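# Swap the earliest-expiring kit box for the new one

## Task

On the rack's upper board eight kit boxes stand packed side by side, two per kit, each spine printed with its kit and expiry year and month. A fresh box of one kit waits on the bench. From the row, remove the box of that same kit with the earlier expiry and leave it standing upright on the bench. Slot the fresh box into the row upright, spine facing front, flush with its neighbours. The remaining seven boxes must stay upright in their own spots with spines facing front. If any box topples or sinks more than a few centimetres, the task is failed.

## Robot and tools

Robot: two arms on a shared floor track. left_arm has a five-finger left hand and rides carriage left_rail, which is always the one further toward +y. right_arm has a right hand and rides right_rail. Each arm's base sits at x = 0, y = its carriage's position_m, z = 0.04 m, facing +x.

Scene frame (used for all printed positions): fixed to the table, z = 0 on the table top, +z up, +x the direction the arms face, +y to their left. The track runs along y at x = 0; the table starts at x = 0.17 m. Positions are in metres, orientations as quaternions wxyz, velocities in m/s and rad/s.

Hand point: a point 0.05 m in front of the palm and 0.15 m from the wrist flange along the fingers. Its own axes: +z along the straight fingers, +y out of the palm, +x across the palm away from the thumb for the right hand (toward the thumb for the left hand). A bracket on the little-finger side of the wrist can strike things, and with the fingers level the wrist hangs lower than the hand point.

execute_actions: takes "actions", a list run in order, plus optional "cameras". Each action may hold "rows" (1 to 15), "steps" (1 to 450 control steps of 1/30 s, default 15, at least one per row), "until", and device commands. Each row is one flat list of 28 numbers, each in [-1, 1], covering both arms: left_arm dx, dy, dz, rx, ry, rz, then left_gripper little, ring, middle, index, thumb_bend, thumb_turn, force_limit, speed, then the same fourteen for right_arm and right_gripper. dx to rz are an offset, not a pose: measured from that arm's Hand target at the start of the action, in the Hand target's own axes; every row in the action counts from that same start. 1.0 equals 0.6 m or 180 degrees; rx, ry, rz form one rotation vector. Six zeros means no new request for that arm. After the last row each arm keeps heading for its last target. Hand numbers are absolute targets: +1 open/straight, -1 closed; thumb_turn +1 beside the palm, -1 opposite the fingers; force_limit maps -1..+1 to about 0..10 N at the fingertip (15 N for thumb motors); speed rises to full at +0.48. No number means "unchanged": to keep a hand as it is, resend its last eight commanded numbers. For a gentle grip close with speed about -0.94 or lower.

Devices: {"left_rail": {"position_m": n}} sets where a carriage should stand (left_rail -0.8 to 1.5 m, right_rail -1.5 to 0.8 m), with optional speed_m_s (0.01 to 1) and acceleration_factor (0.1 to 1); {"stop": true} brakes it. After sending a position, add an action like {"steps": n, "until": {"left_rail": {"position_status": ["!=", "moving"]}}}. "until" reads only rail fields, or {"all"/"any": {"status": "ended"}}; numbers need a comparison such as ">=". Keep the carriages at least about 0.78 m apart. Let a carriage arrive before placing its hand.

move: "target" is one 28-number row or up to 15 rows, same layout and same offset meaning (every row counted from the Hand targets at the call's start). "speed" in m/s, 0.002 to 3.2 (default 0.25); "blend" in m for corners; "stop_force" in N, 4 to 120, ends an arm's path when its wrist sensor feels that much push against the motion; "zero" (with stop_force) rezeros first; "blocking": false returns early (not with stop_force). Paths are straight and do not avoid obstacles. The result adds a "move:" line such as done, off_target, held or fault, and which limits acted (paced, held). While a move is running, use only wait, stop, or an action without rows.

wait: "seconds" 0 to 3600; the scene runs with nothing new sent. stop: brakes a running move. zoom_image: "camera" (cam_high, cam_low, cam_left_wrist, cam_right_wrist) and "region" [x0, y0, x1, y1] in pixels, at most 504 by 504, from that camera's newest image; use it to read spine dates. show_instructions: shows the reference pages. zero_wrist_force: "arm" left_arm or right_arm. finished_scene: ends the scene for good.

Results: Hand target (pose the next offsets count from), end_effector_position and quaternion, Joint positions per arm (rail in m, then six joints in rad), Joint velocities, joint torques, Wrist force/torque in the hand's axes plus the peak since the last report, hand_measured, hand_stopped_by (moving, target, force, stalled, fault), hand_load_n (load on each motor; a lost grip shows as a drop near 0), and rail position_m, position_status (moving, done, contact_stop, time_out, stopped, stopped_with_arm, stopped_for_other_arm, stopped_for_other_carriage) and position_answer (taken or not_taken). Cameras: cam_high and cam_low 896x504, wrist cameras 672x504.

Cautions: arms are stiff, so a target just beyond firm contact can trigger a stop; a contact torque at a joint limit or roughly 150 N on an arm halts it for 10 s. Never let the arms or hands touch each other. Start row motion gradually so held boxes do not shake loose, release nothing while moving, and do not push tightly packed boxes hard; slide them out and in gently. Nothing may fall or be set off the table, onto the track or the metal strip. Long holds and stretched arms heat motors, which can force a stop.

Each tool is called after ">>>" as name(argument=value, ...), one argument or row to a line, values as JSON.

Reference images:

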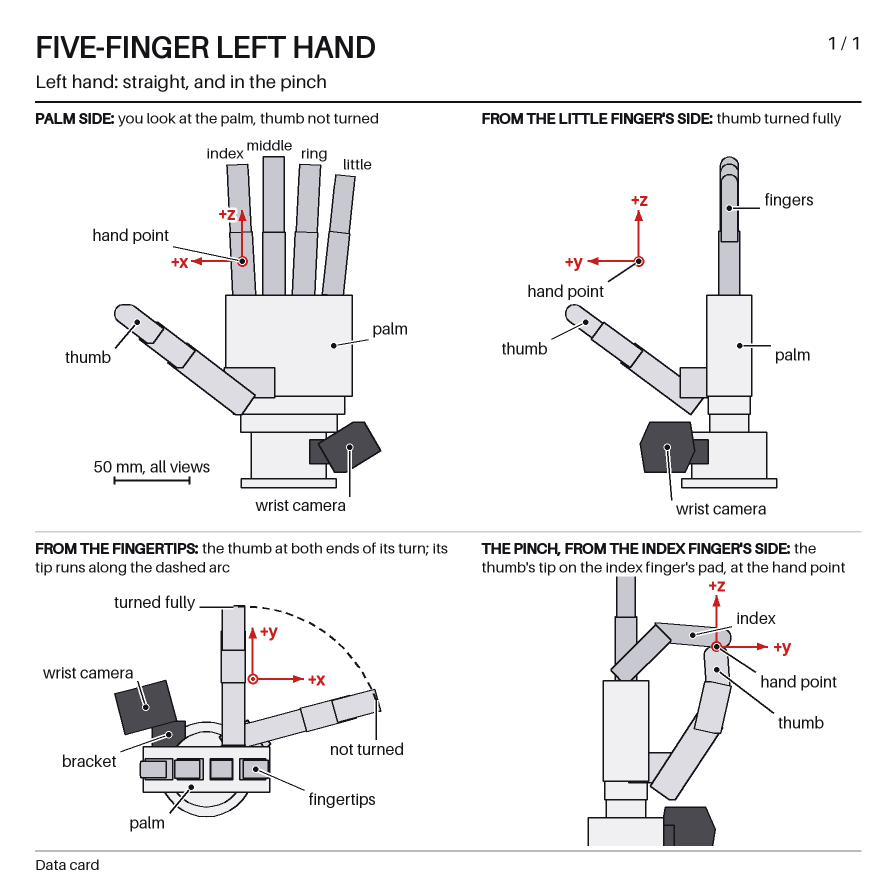

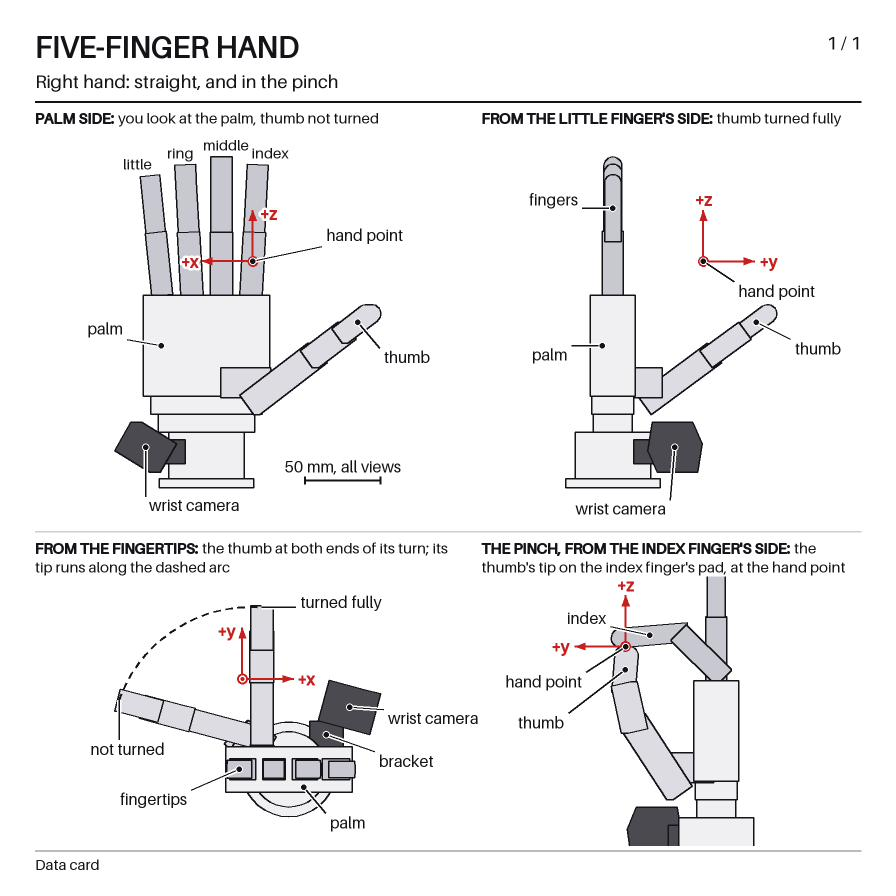

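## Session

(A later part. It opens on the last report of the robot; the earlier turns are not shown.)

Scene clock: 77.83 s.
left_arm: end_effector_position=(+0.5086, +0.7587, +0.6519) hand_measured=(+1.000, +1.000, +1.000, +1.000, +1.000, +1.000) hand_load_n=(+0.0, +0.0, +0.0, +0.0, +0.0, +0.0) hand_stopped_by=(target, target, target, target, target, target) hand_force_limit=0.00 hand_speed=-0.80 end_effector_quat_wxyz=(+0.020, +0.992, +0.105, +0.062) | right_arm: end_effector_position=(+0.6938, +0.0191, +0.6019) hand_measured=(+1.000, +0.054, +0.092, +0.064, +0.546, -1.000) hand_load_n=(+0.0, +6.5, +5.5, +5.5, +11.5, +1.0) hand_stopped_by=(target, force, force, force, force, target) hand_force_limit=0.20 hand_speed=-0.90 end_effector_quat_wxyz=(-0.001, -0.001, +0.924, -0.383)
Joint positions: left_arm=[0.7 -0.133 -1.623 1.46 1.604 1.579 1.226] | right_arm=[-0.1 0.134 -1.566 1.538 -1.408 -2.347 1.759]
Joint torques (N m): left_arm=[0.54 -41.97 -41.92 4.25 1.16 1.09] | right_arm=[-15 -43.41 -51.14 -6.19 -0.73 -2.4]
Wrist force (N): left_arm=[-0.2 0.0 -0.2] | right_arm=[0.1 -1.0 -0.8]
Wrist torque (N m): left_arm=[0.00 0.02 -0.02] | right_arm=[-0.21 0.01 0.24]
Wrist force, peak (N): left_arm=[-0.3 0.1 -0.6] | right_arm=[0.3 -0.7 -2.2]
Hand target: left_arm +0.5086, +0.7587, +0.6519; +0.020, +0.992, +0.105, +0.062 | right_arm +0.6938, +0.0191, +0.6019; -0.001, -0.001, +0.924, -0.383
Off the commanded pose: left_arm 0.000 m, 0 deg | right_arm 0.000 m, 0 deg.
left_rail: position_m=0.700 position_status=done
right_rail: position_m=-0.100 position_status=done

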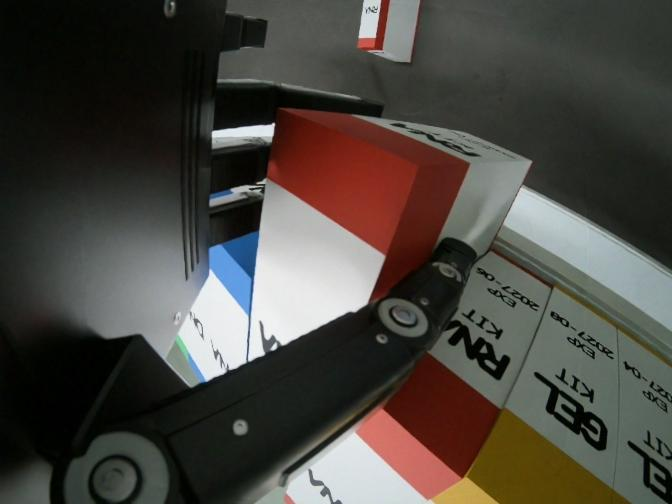

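>>> move(
  target=[0,0,0,0,0,0,1,1,1,1,1,1,0,-0.8,0.05,0,0,0,0,0,1,-0.95,-0.95,-0.95,-0.95,-1,0.2,-0.9],
  speed=0.03,
  cameras=["cam_high","cam_right_wrist"],
)

>>> zoom_image(
  camera="cam_high",
  region=[380, 115, 540, 235],
)

Scene clock: 79.37 s.
left_arm: end_effector_position=(+0.5086, +0.7587, +0.6519) hand_measured=(+1.000, +1.000, +1.000, +1.000, +1.000, +1.000) hand_load_n=(+0.0, +0.0, +0.5, +0.0, +0.0, +0.0) hand_stopped_by=(target, target, target, target, target, target) hand_force_limit=0.00 hand_speed=-0.80 end_effector_quat_wxyz=(+0.020, +0.992, +0.105, +0.062) | right_arm: end_effector_position=(+0.6639, +0.0191, +0.6019) hand_measured=(+1.000, +0.054, +0.092, +0.064, +0.546, -1.000) hand_load_n=(+0.0, +6.0, +5.5, +5.0, +12.0, +1.5) hand_stopped_by=(target, force, force, force, force, target) hand_force_limit=0.20 hand_speed=-0.90 end_effector_quat_wxyz=(-0.001, -0.001, +0.924, -0.383)
Joint positions: left_arm=[0.7 -0.133 -1.623 1.46 1.604 1.579 1.226] | right_arm=[-0.1 0.14 -1.613 1.582 -1.4 -2.346 1.767]
Joint torques (N m): left_arm=[3.06 -42.96 -41.81 4.37 0.93 1.11] | right_arm=[17 -60.12 -36.35 -0.86 0.16 3.94]
Wrist force (N): left_arm=[0.0 0.0 0.1] | right_arm=[-1.7 1.7 0.1]
Wrist torque (N m): left_arm=[-0.01 -0.01 0.00] | right_arm=[-0.20 -0.01 0.06]
Wrist force, peak (N): left_arm=[-0.2 0.4 -0.6] | right_arm=[-1.7 2.1 -0.1]
Hand target: left_arm +0.5086, +0.7587, +0.6519; +0.020, +0.992, +0.105, +0.062 | right_arm +0.6638, +0.0191, +0.6019; -0.001, -0.001, +0.924, -0.383
Off the commanded pose: left_arm 0.000 m, 0 deg | right_arm 0.000 m, 0 deg.
left_rail: position_m=0.700 position_status=done
right_rail: position_m=-0.100 position_status=done
move: done

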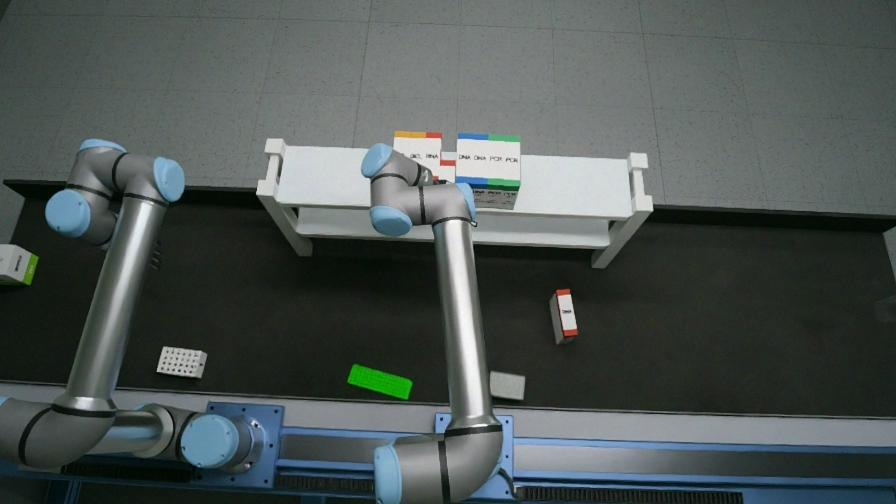

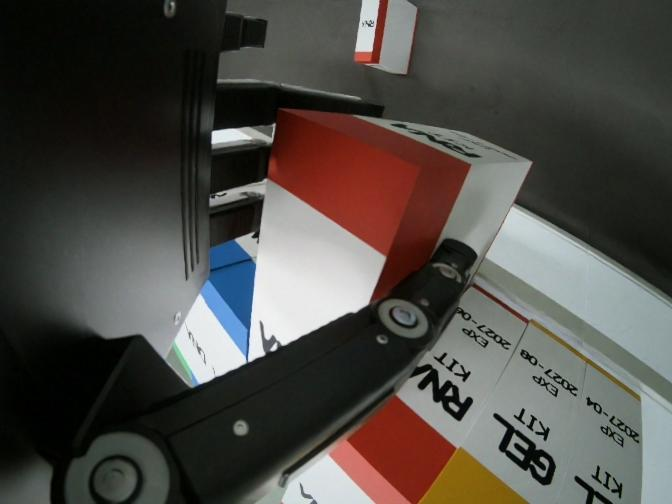

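Scaled by 3.150 from the camera's image (finer frame: 1280x720).

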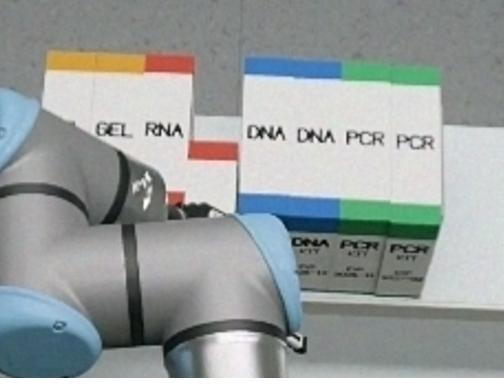

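>>> move(
  target=[0,0,0,0,0,0,1,1,1,1,1,1,0,-0.8,0.1333,-0.0012,-0.0012,0,0,0,1,-0.95,-0.95,-0.95,-0.95,-1,0.2,-0.9],
  speed=0.05,
  cameras=["cam_high","cam_right_wrist"],
)

>>> zoom_image(
  camera="cam_high",
  region=[380, 115, 540, 235],
)

Scene clock: 81.53 s.
left_arm: end_effector_position=(+0.5086, +0.7587, +0.6519) hand_measured=(+1.000, +1.000, +1.000, +1.000, +1.000, +1.000) hand_load_n=(+0.0, +0.0, +0.0, +0.0, +0.0, +0.0) hand_stopped_by=(target, target, target, target, target, target) hand_force_limit=0.00 hand_speed=-0.80 end_effector_quat_wxyz=(+0.020, +0.992, +0.105, +0.062) | right_arm: end_effector_position=(+0.5839, +0.0191, +0.6031) hand_measured=(+1.000, +0.054, +0.092, +0.064, +0.546, -1.000) hand_load_n=(+0.5, +4.5, +5.0, +5.0, +12.5, +2.5) hand_stopped_by=(target, force, force, force, force, target) hand_force_limit=0.20 hand_speed=-0.90 end_effector_quat_wxyz=(-0.001, -0.001, +0.924, -0.383)
Joint positions: left_arm=[0.7 -0.133 -1.623 1.46 1.604 1.579 1.226] | right_arm=[-0.1 0.159 -1.736 1.686 -1.362 -2.343 1.794]
Joint torques (N m): left_arm=[-2.06 -43.04 -40.31 4.35 1.11 1.63] | right_arm=[19.1 -50.8 -39.56 -0.94 0.03 4.12]
Wrist force (N): left_arm=[-0.1 -0.1 -0.4] | right_arm=[-0.5 2.6 1.3]
Wrist torque (N m): left_arm=[0.02 -0.01 0.00] | right_arm=[0.01 0.09 0.03]
Wrist force, peak (N): left_arm=[-0.4 -0.2 -0.6] | right_arm=[-1.0 2.8 1.8]
Hand target: left_arm +0.5086, +0.7587, +0.6519; +0.020, +0.992, +0.105, +0.062 | right_arm +0.5838, +0.0191, +0.6031; -0.001, -0.001, +0.924, -0.383
Off the commanded pose: left_arm 0.000 m, 0 deg | right_arm 0.000 m, 0 deg.
left_rail: position_m=0.700 position_status=done
right_rail: position_m=-0.100 position_status=done
move: done

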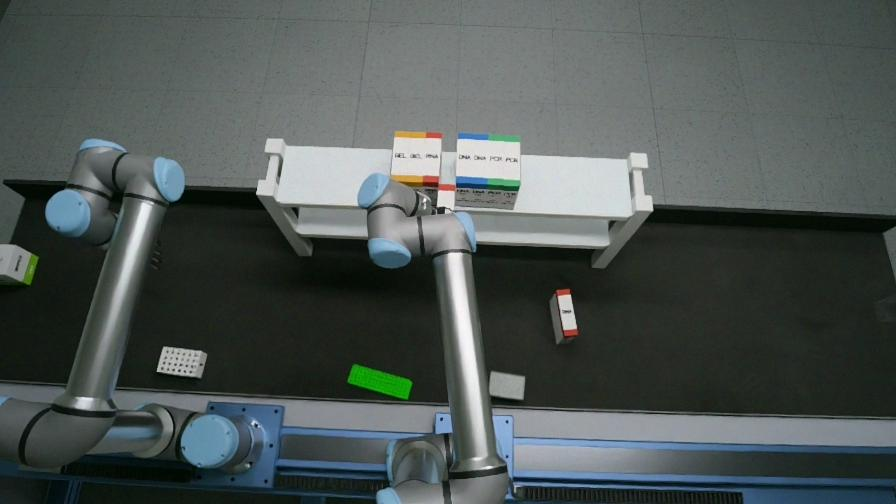

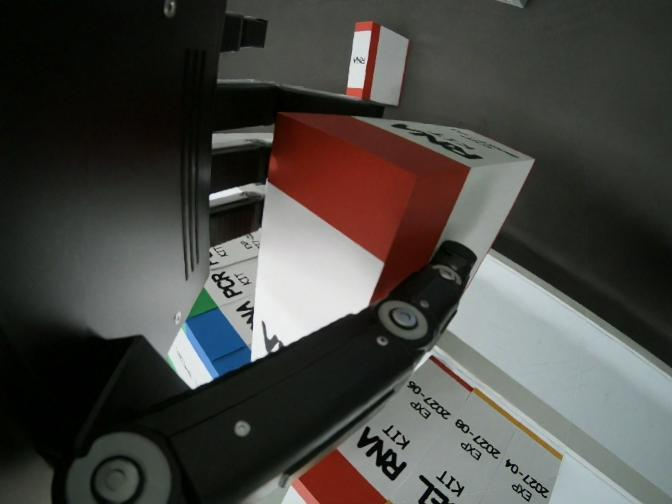

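Scaled by 3.150 from the camera's image (finer frame: 1280x720).

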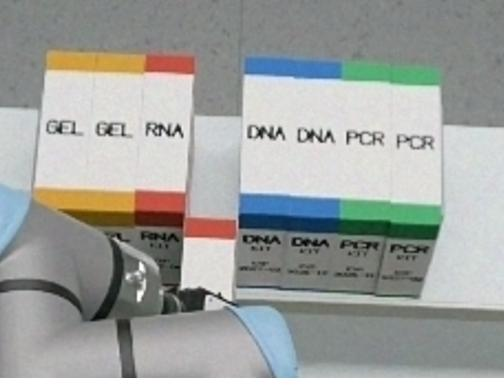

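>>> move(
  target=[
    [0,0,0,0,0,0,1,1,1,1,1,1,0,-0.8,0.2067,0,0,0,0,0,1,-0.95,-0.95,-0.95,-0.95,-1,0.2,-0.9],
    [0,0,0,0,0,0,1,1,1,1,1,1,0,-0.8,0.2067,0.5457,0.5457,0,0,0,1,-0.95,-0.95,-0.95,-0.95,-1,0.2,-0.9],
  ],
  speed=[0.12,0.2],
  blend=[0.04,0],
  cameras=["cam_high","cam_low","cam_right_wrist"],
)

Scene clock: 86.70 s.
left_arm: end_effector_position=(+0.5086, +0.7587, +0.6519) hand_measured=(+1.000, +1.000, +1.000, +1.000, +1.000, +1.000) hand_load_n=(+0.0, +0.0, +0.0, +0.0, -0.5, +0.0) hand_stopped_by=(target, target, target, target, target, target) hand_force_limit=0.00 hand_speed=-0.80 end_effector_quat_wxyz=(+0.020, +0.992, +0.105, +0.062) | right_arm: end_effector_position=(+0.4589, +0.0192, +0.1403) hand_measured=(+1.000, +0.054, +0.092, +0.064, +0.546, -1.000) hand_load_n=(+0.0, +5.0, +3.0, +3.5, +11.5, +2.0) hand_stopped_by=(target, force, force, force, force, target) hand_force_limit=0.20 hand_speed=-0.90 end_effector_quat_wxyz=(-0.001, -0.001, +0.924, -0.382)
Joint positions: left_arm=[0.7 -0.133 -1.623 1.46 1.604 1.579 1.226] | right_arm=[-0.1 0.202 -1.59 2.463 -2.244 -2.335 1.852]
Joint torques (N m): left_arm=[-1.74 -40.5 -41.29 3.94 1.34 1.3] | right_arm=[-18.9 -14.41 -20.57 -6.31 -3.51 -3.27]
Wrist force (N): left_arm=[-0.3 0.0 -0.1] | right_arm=[0.0 0.6 -0.3]
Wrist torque (N m): left_arm=[0.01 0.03 -0.02] | right_arm=[-0.03 -0.10 0.38]
Wrist force, peak (N): left_arm=[-0.4 0.5 -0.5] | right_arm=[-0.5 4.0 2.7]
Hand target: left_arm +0.5086, +0.7587, +0.6519; +0.020, +0.992, +0.105, +0.062 | right_arm +0.4589, +0.0192, +0.1403; -0.001, -0.001, +0.924, -0.383
Off the commanded pose: left_arm 0.000 m, 0 deg | right_arm 0.000 m, 0 deg.
left_rail: position_m=0.700 position_status=done
right_rail: position_m=-0.100 position_status=done
move: done

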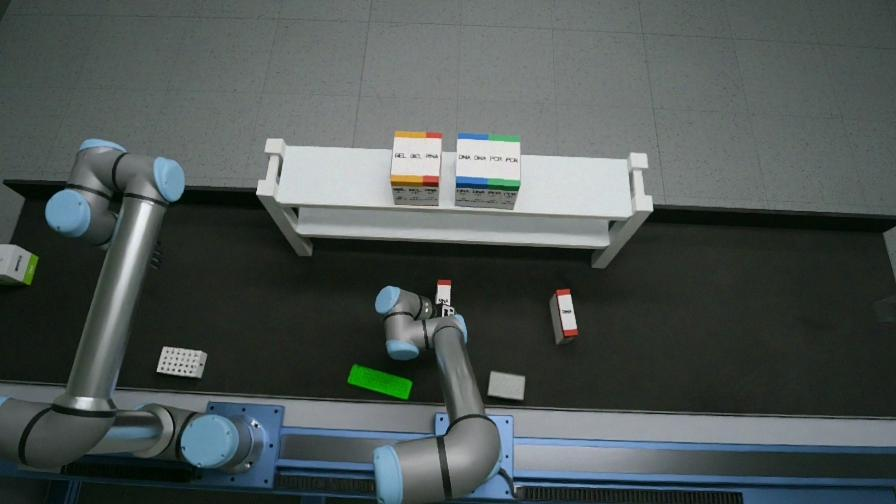

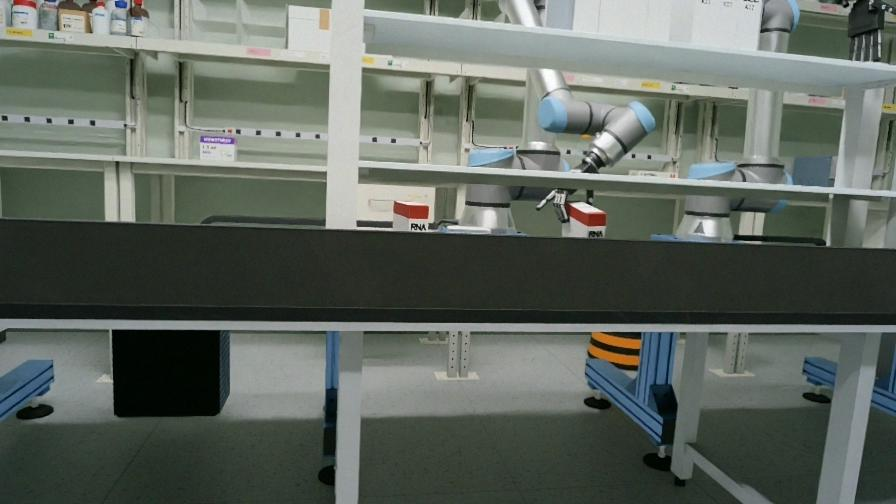

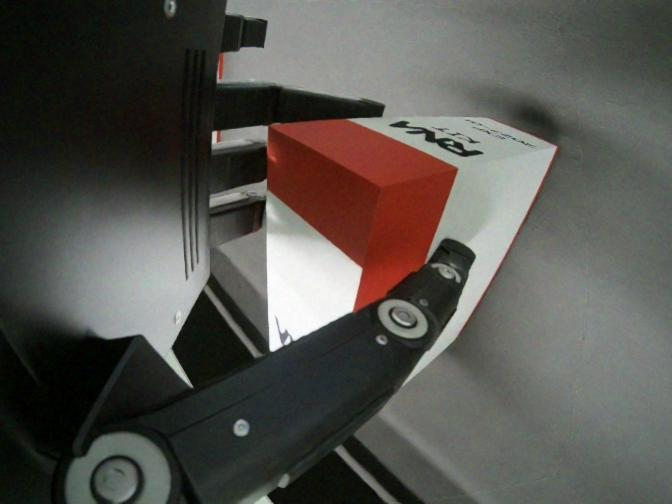

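>>> zoom_image(
  camera="cam_low",
  region=[520, 170, 640, 250],
)

>>> zoom_image(
  camera="cam_right_wrist",
  region=[200, 80, 600, 420],
)

Scaled by 4.200 from the camera's image (finer frame: 1280x720).

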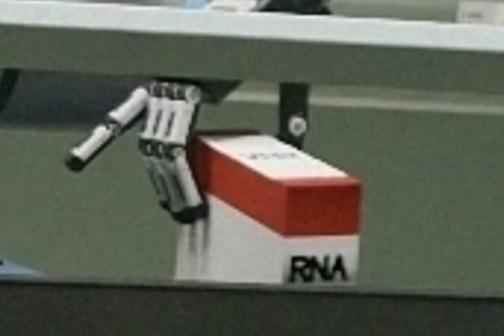

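Scaled by 1.260 from the camera's image (finer frame: 960x720).

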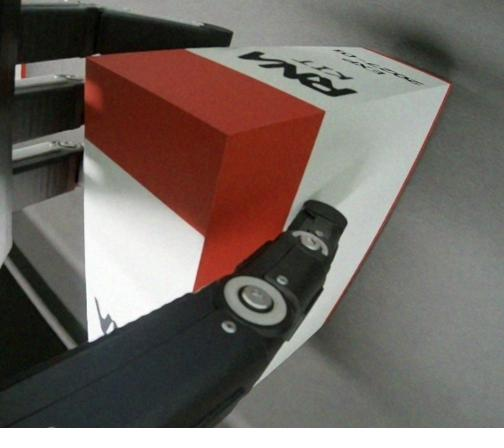

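>>> move(
  target=[0,0,0,0,0,0,1,1,1,1,1,1,0,-0.8,0,0.0333,0.0333,0,0,0,1,-0.95,-0.95,-0.95,-0.95,-1,0.2,-0.9],
  speed=0.015,
  stop_force=6,
  cameras=["cam_high","cam_low","cam_right_wrist"],
)

>>> zoom_image(
  camera="cam_low",
  region=[520, 170, 640, 250],
)

Scene clock: 89.33 s.
left_arm: end_effector_position=(+0.5086, +0.7587, +0.6519) hand_measured=(+1.000, +1.000, +1.000, +1.000, +1.000, +1.000) hand_load_n=(+0.0, +0.0, +0.0, +0.0, +0.0, +0.0) hand_stopped_by=(target, target, target, target, target, target) hand_force_limit=0.00 hand_speed=-0.80 end_effector_quat_wxyz=(+0.020, +0.992, +0.105, +0.062) | right_arm: end_effector_position=(+0.4589, +0.0192, +0.1252) hand_measured=(+1.000, +0.054, +0.092, +0.064, +0.546, -1.000) hand_load_n=(+0.0, +4.5, +3.0, +4.5, +11.0, +1.5) hand_stopped_by=(target, force, force, force, force, target) hand_force_limit=0.20 hand_speed=-0.90 end_effector_quat_wxyz=(-0.001, -0.001, +0.924, -0.383)
Joint positions: left_arm=[0.7 -0.133 -1.623 1.46 1.604 1.579 1.226] | right_arm=[-0.1 0.202 -1.56 2.474 -2.286 -2.335 1.852]
Joint torques (N m): left_arm=[0.46 -45.48 -41.54 4.52 1.4 0.86] | right_arm=[-7.79 -48.01 -38.74 -1.08 0.21 2.73]
Wrist force (N): left_arm=[-0.3 -0.1 -0.2] | right_arm=[-0.5 1.9 0.7]
Wrist torque (N m): left_arm=[0.00 0.04 -0.02] | right_arm=[-0.03 -0.03 0.31]
Wrist force, peak (N): left_arm=[-0.6 0.4 -0.3] | right_arm=[-0.1 -8.3 -12.0]
Hand target: left_arm +0.5086, +0.7587, +0.6519; +0.020, +0.992, +0.105, +0.062 | right_arm +0.4589, +0.0192, +0.1252; -0.001, -0.001, +0.924, -0.383 (not the last commanded pose)
Off the commanded pose: left_arm 0.000 m, 0 deg | right_arm 0.013 m, 0 deg.
left_rail: position_m=0.700 position_status=done
right_rail: position_m=-0.100 position_status=done
move: contact (right_arm)

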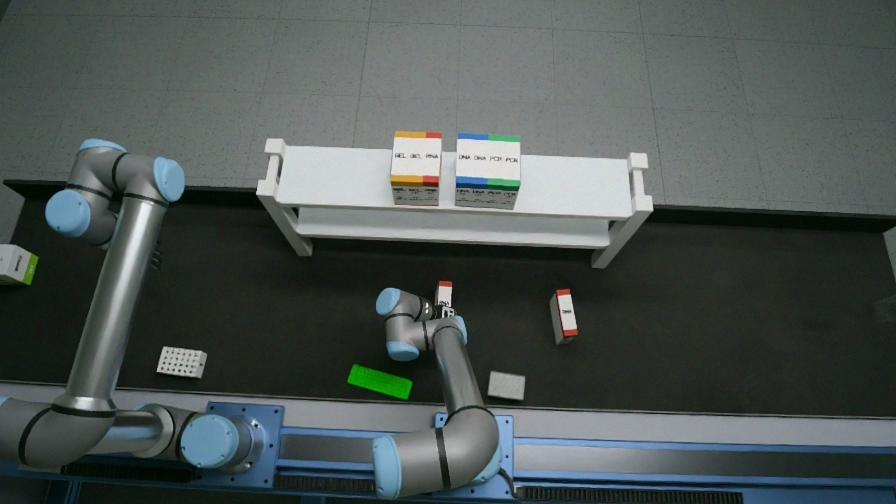

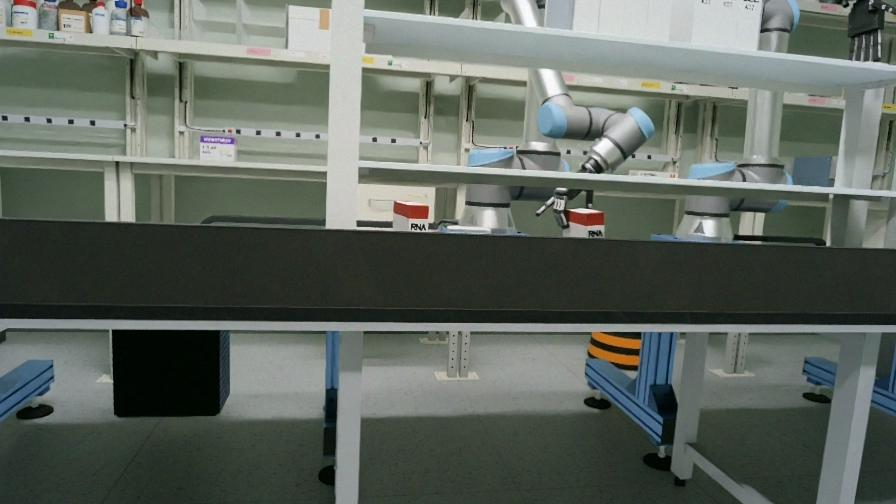

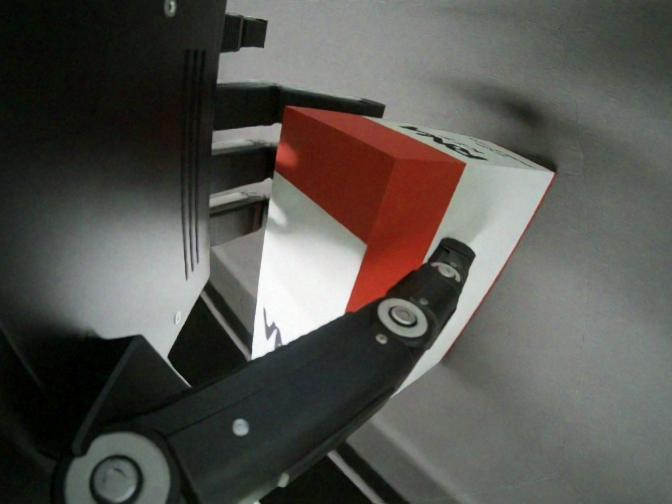

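Scaled by 4.200 from the camera's image (finer frame: 1280x720).

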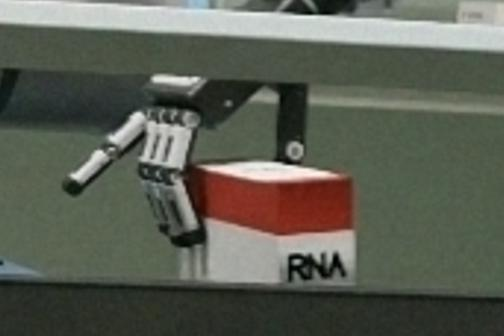

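>>> move(
  target=[0,0,0,0,0,0,1,1,1,1,1,1,0,-0.8,0,0.0165,0.0165,0,0,0,1,-0.95,-0.95,-0.95,-0.95,-1,0.2,-0.9],
  speed=0.008,
  stop_force=10,
  cameras=["cam_low","cam_right_wrist"],
)

>>> zoom_image(
  camera="cam_low",
  region=[520, 170, 640, 250],
)

Scene clock: 90.80 s.
left_arm: end_effector_position=(+0.5086, +0.7587, +0.6519) hand_measured=(+1.000, +1.000, +1.000, +1.000, +1.000, +1.000) hand_load_n=(+0.0, +0.0, +0.0, +0.0, -0.5, +0.0) hand_stopped_by=(target, target, target, target, target, target) hand_force_limit=0.00 hand_speed=-0.80 end_effector_quat_wxyz=(+0.020, +0.992, +0.105, +0.062) | right_arm: end_effector_position=(+0.4591, +0.0192, +0.1249) hand_measured=(+1.000, +0.054, +0.092, +0.064, +0.546, -1.000) hand_load_n=(+0.0, +4.0, +2.5, +4.0, +11.0, +1.5) hand_stopped_by=(target, force, force, force, force, target) hand_force_limit=0.20 hand_speed=-0.90 end_effector_quat_wxyz=(-0.001, +0.000, +0.924, -0.382)
Joint positions: left_arm=[0.7 -0.133 -1.623 1.46 1.604 1.579 1.226] | right_arm=[-0.1 0.202 -1.559 2.474 -2.288 -2.335 1.852]
Joint torques (N m): left_arm=[-1.26 -41.39 -41.45 4.32 1.54 1.12] | right_arm=[-6.82 -45 -33.71 0.11 0.29 2.9]
Wrist force (N): left_arm=[0.2 0.2 -0.4] | right_arm=[-1.3 -2.6 -5.5]
Wrist torque (N m): left_arm=[0.06 -0.05 0.01] | right_arm=[-0.07 0.04 0.26]
Wrist force, peak (N): left_arm=[-0.2 0.5 -0.5] | right_arm=[1.6 -8.1 -11.5]
Hand target: left_arm +0.5086, +0.7587, +0.6519; +0.020, +0.992, +0.105, +0.062 | right_arm +0.4591, +0.0192, +0.1249; -0.001, +0.000, +0.924, -0.382 (not the last commanded pose)
Off the commanded pose: left_arm 0.000 m, 0 deg | right_arm 0.014 m, 0 deg.
left_rail: position_m=0.700 position_status=done
right_rail: position_m=-0.100 position_status=done
move: contact (right_arm)

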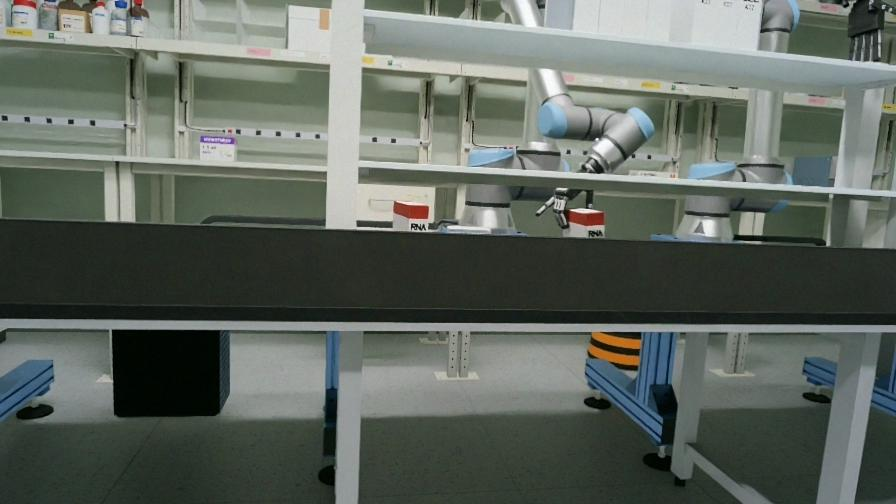

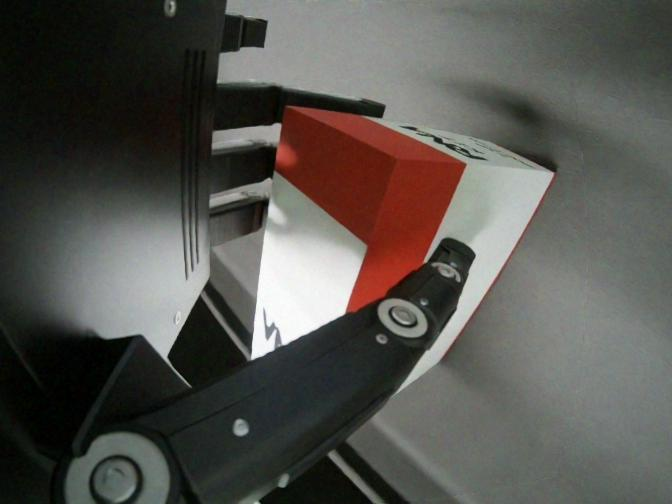

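Scaled by 4.200 from the camera's image (finer frame: 1280x720).

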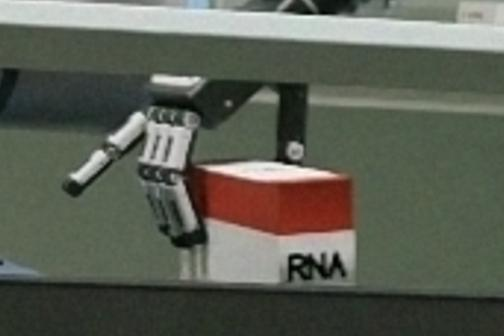

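>>> execute_actions(
  actions=[
    {"rows":[[0,0,0,0,0,0,1,1,1,1,1,1,0,-0.8,0,-0.001,-0.001,0,0,0,1,1,1,1,1,-1,0.2,-0.8]],"steps":75},
  ],
  cameras=["cam_low","cam_right_wrist"],
)

Scene clock: 94.43 s.
left_arm: end_effector_position=(+0.5086, +0.7587, +0.6519) hand_measured=(+1.000, +1.000, +1.000, +1.000, +1.000, +1.000) hand_load_n=(+0.0, +0.0, +0.0, +0.0, +0.0, +0.0) hand_stopped_by=(target, target, target, target, target, target) hand_force_limit=0.00 hand_speed=-0.80 end_effector_quat_wxyz=(+0.020, +0.992, +0.105, +0.062) | right_arm: end_effector_position=(+0.4591, +0.0192, +0.1257) hand_measured=(+1.000, +1.000, +1.000, +1.000, +1.000, -1.000) hand_load_n=(+0.0, +0.0, -0.5, +0.0, +0.0, +0.5) hand_stopped_by=(target, target, target, target, target, target) hand_force_limit=0.20 hand_speed=-0.80 end_effector_quat_wxyz=(-0.001, +0.000, +0.924, -0.382)
Joint positions: left_arm=[0.7 -0.133 -1.623 1.46 1.604 1.579 1.226] | right_arm=[-0.1 0.202 -1.561 2.474 -2.285 -2.335 1.852]
Joint torques (N m): left_arm=[-3.65 -43.09 -42.56 4.64 1.35 0.84] | right_arm=[-9.6 -46.41 -37 -1.37 0.02 2.04]
Wrist force (N): left_arm=[0.1 -0.2 -0.4] | right_arm=[-0.7 0.8 0.0]
Wrist torque (N m): left_arm=[-0.01 -0.04 0.01] | right_arm=[-0.07 0.05 0.27]
Wrist force, peak (N): left_arm=[-0.6 0.4 -0.1] | right_arm=[-1.3 -2.8 -5.5]
Hand target: left_arm +0.5086, +0.7587, +0.6519; +0.020, +0.992, +0.105, +0.062 | right_arm +0.4591, +0.0192, +0.1257; -0.001, +0.000, +0.924, -0.382
Off the commanded pose: left_arm 0.000 m, 0 deg | right_arm 0.000 m, 0 deg.
left_rail: position_m=0.700 position_status=done
right_rail: position_m=-0.100 position_status=done

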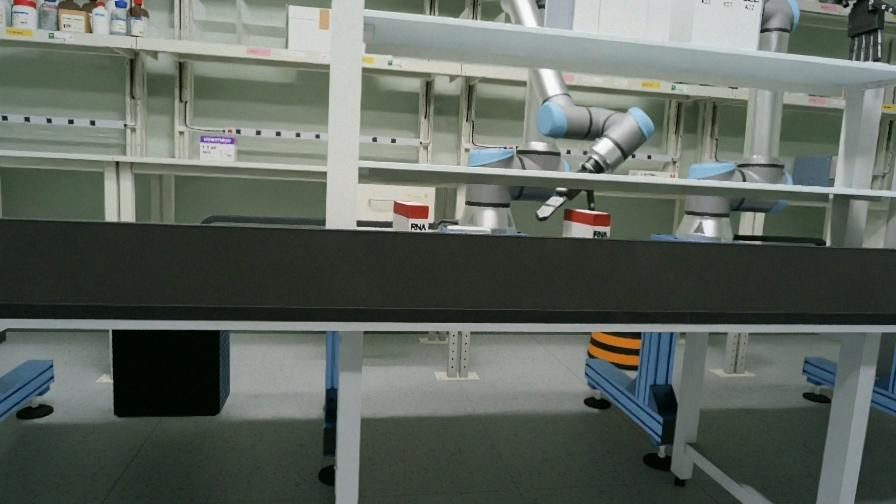

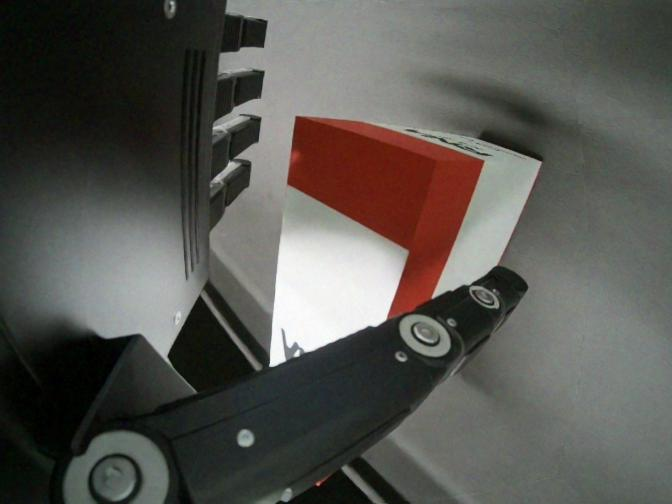

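>>> move(
  target=[0,0,0,0,0,0,1,1,1,1,1,1,0,-0.8,0,-0.1768,-0.1768,0,0,0,1,1,1,1,1,-1,0.2,-0.8],
  speed=0.15,
)

>>> execute_actions(
  actions=[
    {"right_rail":{"position_m":-0.5,"speed_m_s":0.5},"steps":150,"until":{"right_rail":{"position_status":["!=","moving"]}}},
  ],
  cameras=["cam_high","cam_right_wrist"],
)

Scene clock: 96.60 s.
left_arm: end_effector_position=(+0.5086, +0.7587, +0.6519) hand_measured=(+1.000, +1.000, +1.000, +1.000, +1.000, +1.000) hand_load_n=(+0.0, +0.0, +0.0, +0.0, +0.0, +0.0) hand_stopped_by=(target, target, target, target, target, target) hand_force_limit=0.00 hand_speed=-0.80 end_effector_quat_wxyz=(+0.020, +0.992, +0.105, +0.062) | right_arm: end_effector_position=(+0.4593, +0.0191, +0.2757) hand_measured=(+1.000, +1.000, +1.000, +1.000, +1.000, -1.000) hand_load_n=(+0.0, +0.0, +0.0, +0.0, +0.0, +0.0) hand_stopped_by=(target, target, target, target, target, target) hand_force_limit=0.20 hand_speed=-0.80 end_effector_quat_wxyz=(-0.001, +0.000, +0.924, -0.382)
Joint positions: left_arm=[0.7 -0.133 -1.623 1.46 1.604 1.579 1.226] | right_arm=[-0.1 0.202 -1.799 2.324 -1.897 -2.336 1.851]
Joint torques (N m): left_arm=[0.15 -44.17 -41.69 4.33 2.04 0.87] | right_arm=[17.26 -35.74 -48.21 -0.64 -2.1 4.14]
Wrist force (N): left_arm=[0.0 0.4 0.0] | right_arm=[-0.4 1.3 0.1]
Wrist torque (N m): left_arm=[0.06 -0.01 -0.01] | right_arm=[0.00 0.01 0.08]
Wrist force, peak (N): left_arm=[-0.8 -0.1 0.0] | right_arm=[-0.6 1.7 0.7]
Hand target: left_arm +0.5086, +0.7587, +0.6519; +0.020, +0.992, +0.105, +0.062 | right_arm +0.4593, +0.0191, +0.2757; -0.001, +0.000, +0.924, -0.382
Off the commanded pose: left_arm 0.000 m, 0 deg | right_arm 0.000 m, 0 deg.
left_rail: position_m=0.700 position_status=done
right_rail: position_m=-0.100 position_status=done
move: done

Scene clock: 98.10 s.
left_arm: end_effector_position=(+0.5086, +0.7587, +0.6519) hand_measured=(+1.000, +1.000, +1.000, +1.000, +1.000, +1.000) hand_load_n=(+0.0, +0.0, +0.0, +0.0, +0.0, +0.0) hand_stopped_by=(target, target, target, target, target, target) hand_force_limit=0.00 hand_speed=-0.80 end_effector_quat_wxyz=(+0.020, +0.992, +0.105, +0.062) | right_arm: end_effector_position=(+0.4593, -0.3808, +0.2757) hand_measured=(+1.000, +1.000, +1.000, +1.000, +1.000, -1.000) hand_load_n=(+0.0, +0.0, +0.0, +0.0, +0.0, +0.0) hand_stopped_by=(target, target, target, target, target, target) hand_force_limit=0.20 hand_speed=-0.80 end_effector_quat_wxyz=(-0.001, +0.000, +0.924, -0.382)
Joint positions: left_arm=[0.7 -0.133 -1.623 1.46 1.604 1.579 1.226] | right_arm=[-0.5 0.202 -1.799 2.324 -1.897 -2.336 1.852]
Joint torques (N m): left_arm=[-2.23 -41.62 -42.36 4.75 1.79 0.29] | right_arm=[17.61 -29.11 -47.28 -0.97 -0.49 4.03]
Wrist force (N): left_arm=[-0.4 0.1 -0.2] | right_arm=[-0.7 1.3 0.0]
Wrist torque (N m): left_arm=[0.03 0.04 -0.03] | right_arm=[0.00 0.06 0.06]
Wrist force, peak (N): left_arm=[-0.3 0.6 -0.6] | right_arm=[-0.5 2.8 -1.7]
Hand target: left_arm +0.5086, +0.7587, +0.6519; +0.020, +0.992, +0.105, +0.062 | right_arm +0.4593, -0.3808, +0.2757; -0.001, +0.000, +0.924, -0.382
Off the commanded pose: left_arm 0.000 m, 0 deg | right_arm 0.000 m, 0 deg.
left_rail: position_m=0.700 position_status=done
right_rail: position_m=-0.500 speed_m_s=0.50 position_status=done

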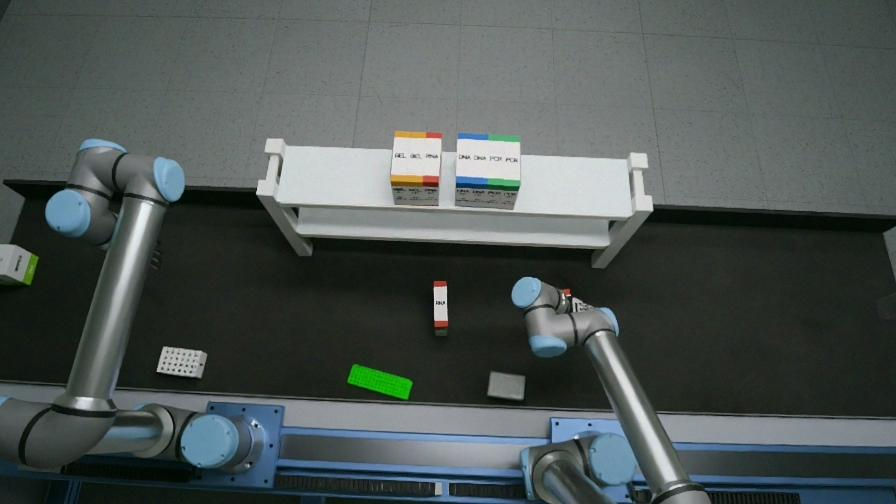

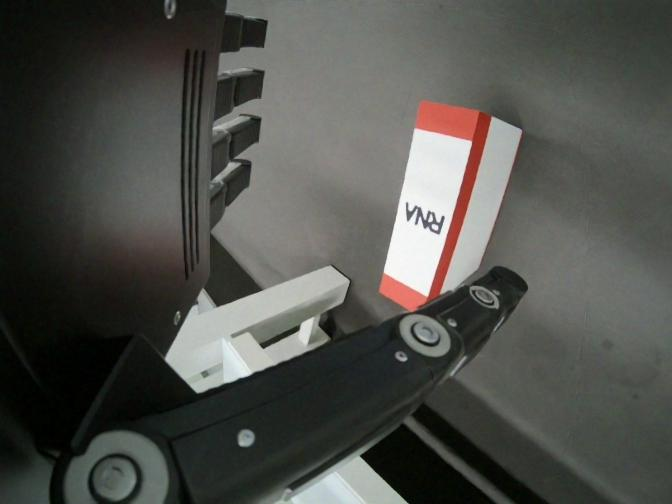

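>>> zoom_image(
  camera="cam_right_wrist",
  region=[350, 80, 550, 330],
)

Scaled by 2.016 from the camera's image (finer frame: 960x720).

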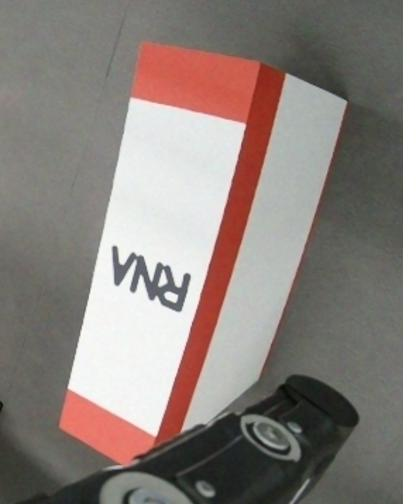

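>>> move(
  target=[0,0,0,0,0,0,1,1,1,1,1,1,0,-0.8,0.0157,0.0455,0.1329,0,-0.0373,-0.0373,1,1,1,1,1,-1,0.2,-0.8],
  speed=0.15,
  cameras=["cam_high","cam_right_wrist"],
)

>>> zoom_image(
  camera="cam_right_wrist",
  region=[250, 60, 570, 360],
)

Scene clock: 100.27 s.
left_arm: end_effector_position=(+0.5086, +0.7587, +0.6519) hand_measured=(+1.000, +1.000, +1.000, +1.000, +1.000, +1.000) hand_load_n=(+0.0, +0.0, +0.0, +0.0, +0.0, +0.0) hand_stopped_by=(target, target, target, target, target, target) hand_force_limit=0.00 hand_speed=-0.80 end_effector_quat_wxyz=(+0.020, +0.992, +0.105, +0.062) | right_arm: end_effector_position=(+0.4498, -0.4179, +0.2001) hand_measured=(+1.000, +1.000, +1.000, +1.000, +1.000, -1.000) hand_load_n=(+0.0, +0.0, +0.0, +0.0, +0.0, +0.0) hand_stopped_by=(target, target, target, target, target, target) hand_force_limit=0.20 hand_speed=-0.80 end_effector_quat_wxyz=(+0.031, -0.077, +0.921, -0.381)
Joint positions: left_arm=[0.7 -0.133 -1.623 1.46 1.604 1.579 1.226] | right_arm=[-0.5 0.116 -1.755 2.523 -2.388 -2.354 1.5]
Joint torques (N m): left_arm=[-0.17 -42.06 -40.82 4.23 1.79 1.12] | right_arm=[-18.94 -2.07 -24.99 -6.78 0.4 -2.72]
Wrist force (N): left_arm=[-0.3 0.0 0.3] | right_arm=[-0.8 1.0 -0.2]
Wrist torque (N m): left_arm=[-0.02 0.04 -0.01] | right_arm=[0.00 0.08 0.30]
Wrist force, peak (N): left_arm=[-0.8 0.2 -0.5] | right_arm=[-0.6 1.8 -0.2]
Hand target: left_arm +0.5086, +0.7587, +0.6519; +0.020, +0.992, +0.105, +0.062 | right_arm +0.4498, -0.4179, +0.2000; +0.031, -0.077, +0.921, -0.381
Off the commanded pose: left_arm 0.000 m, 0 deg | right_arm 0.000 m, 0 deg.
left_rail: position_m=0.700 position_status=done
right_rail: position_m=-0.500 speed_m_s=0.50 position_status=done
move: done

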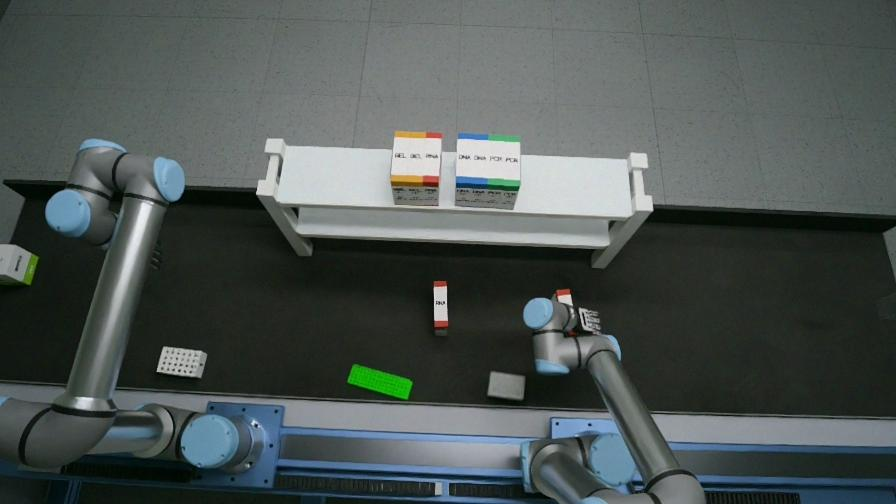

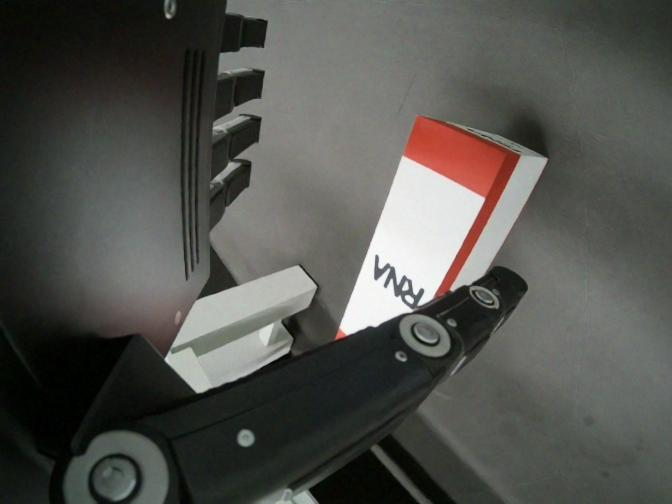

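Scaled by 1.575 from the camera's image (finer frame: 960x720).

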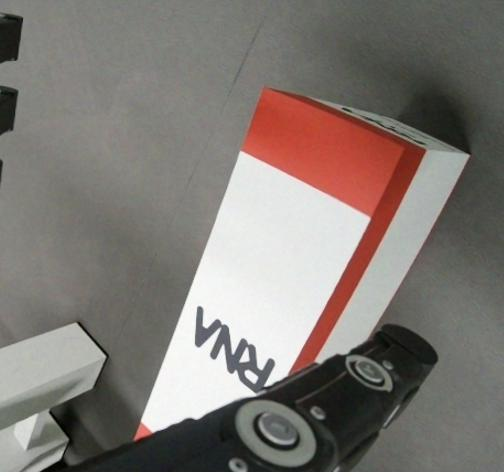

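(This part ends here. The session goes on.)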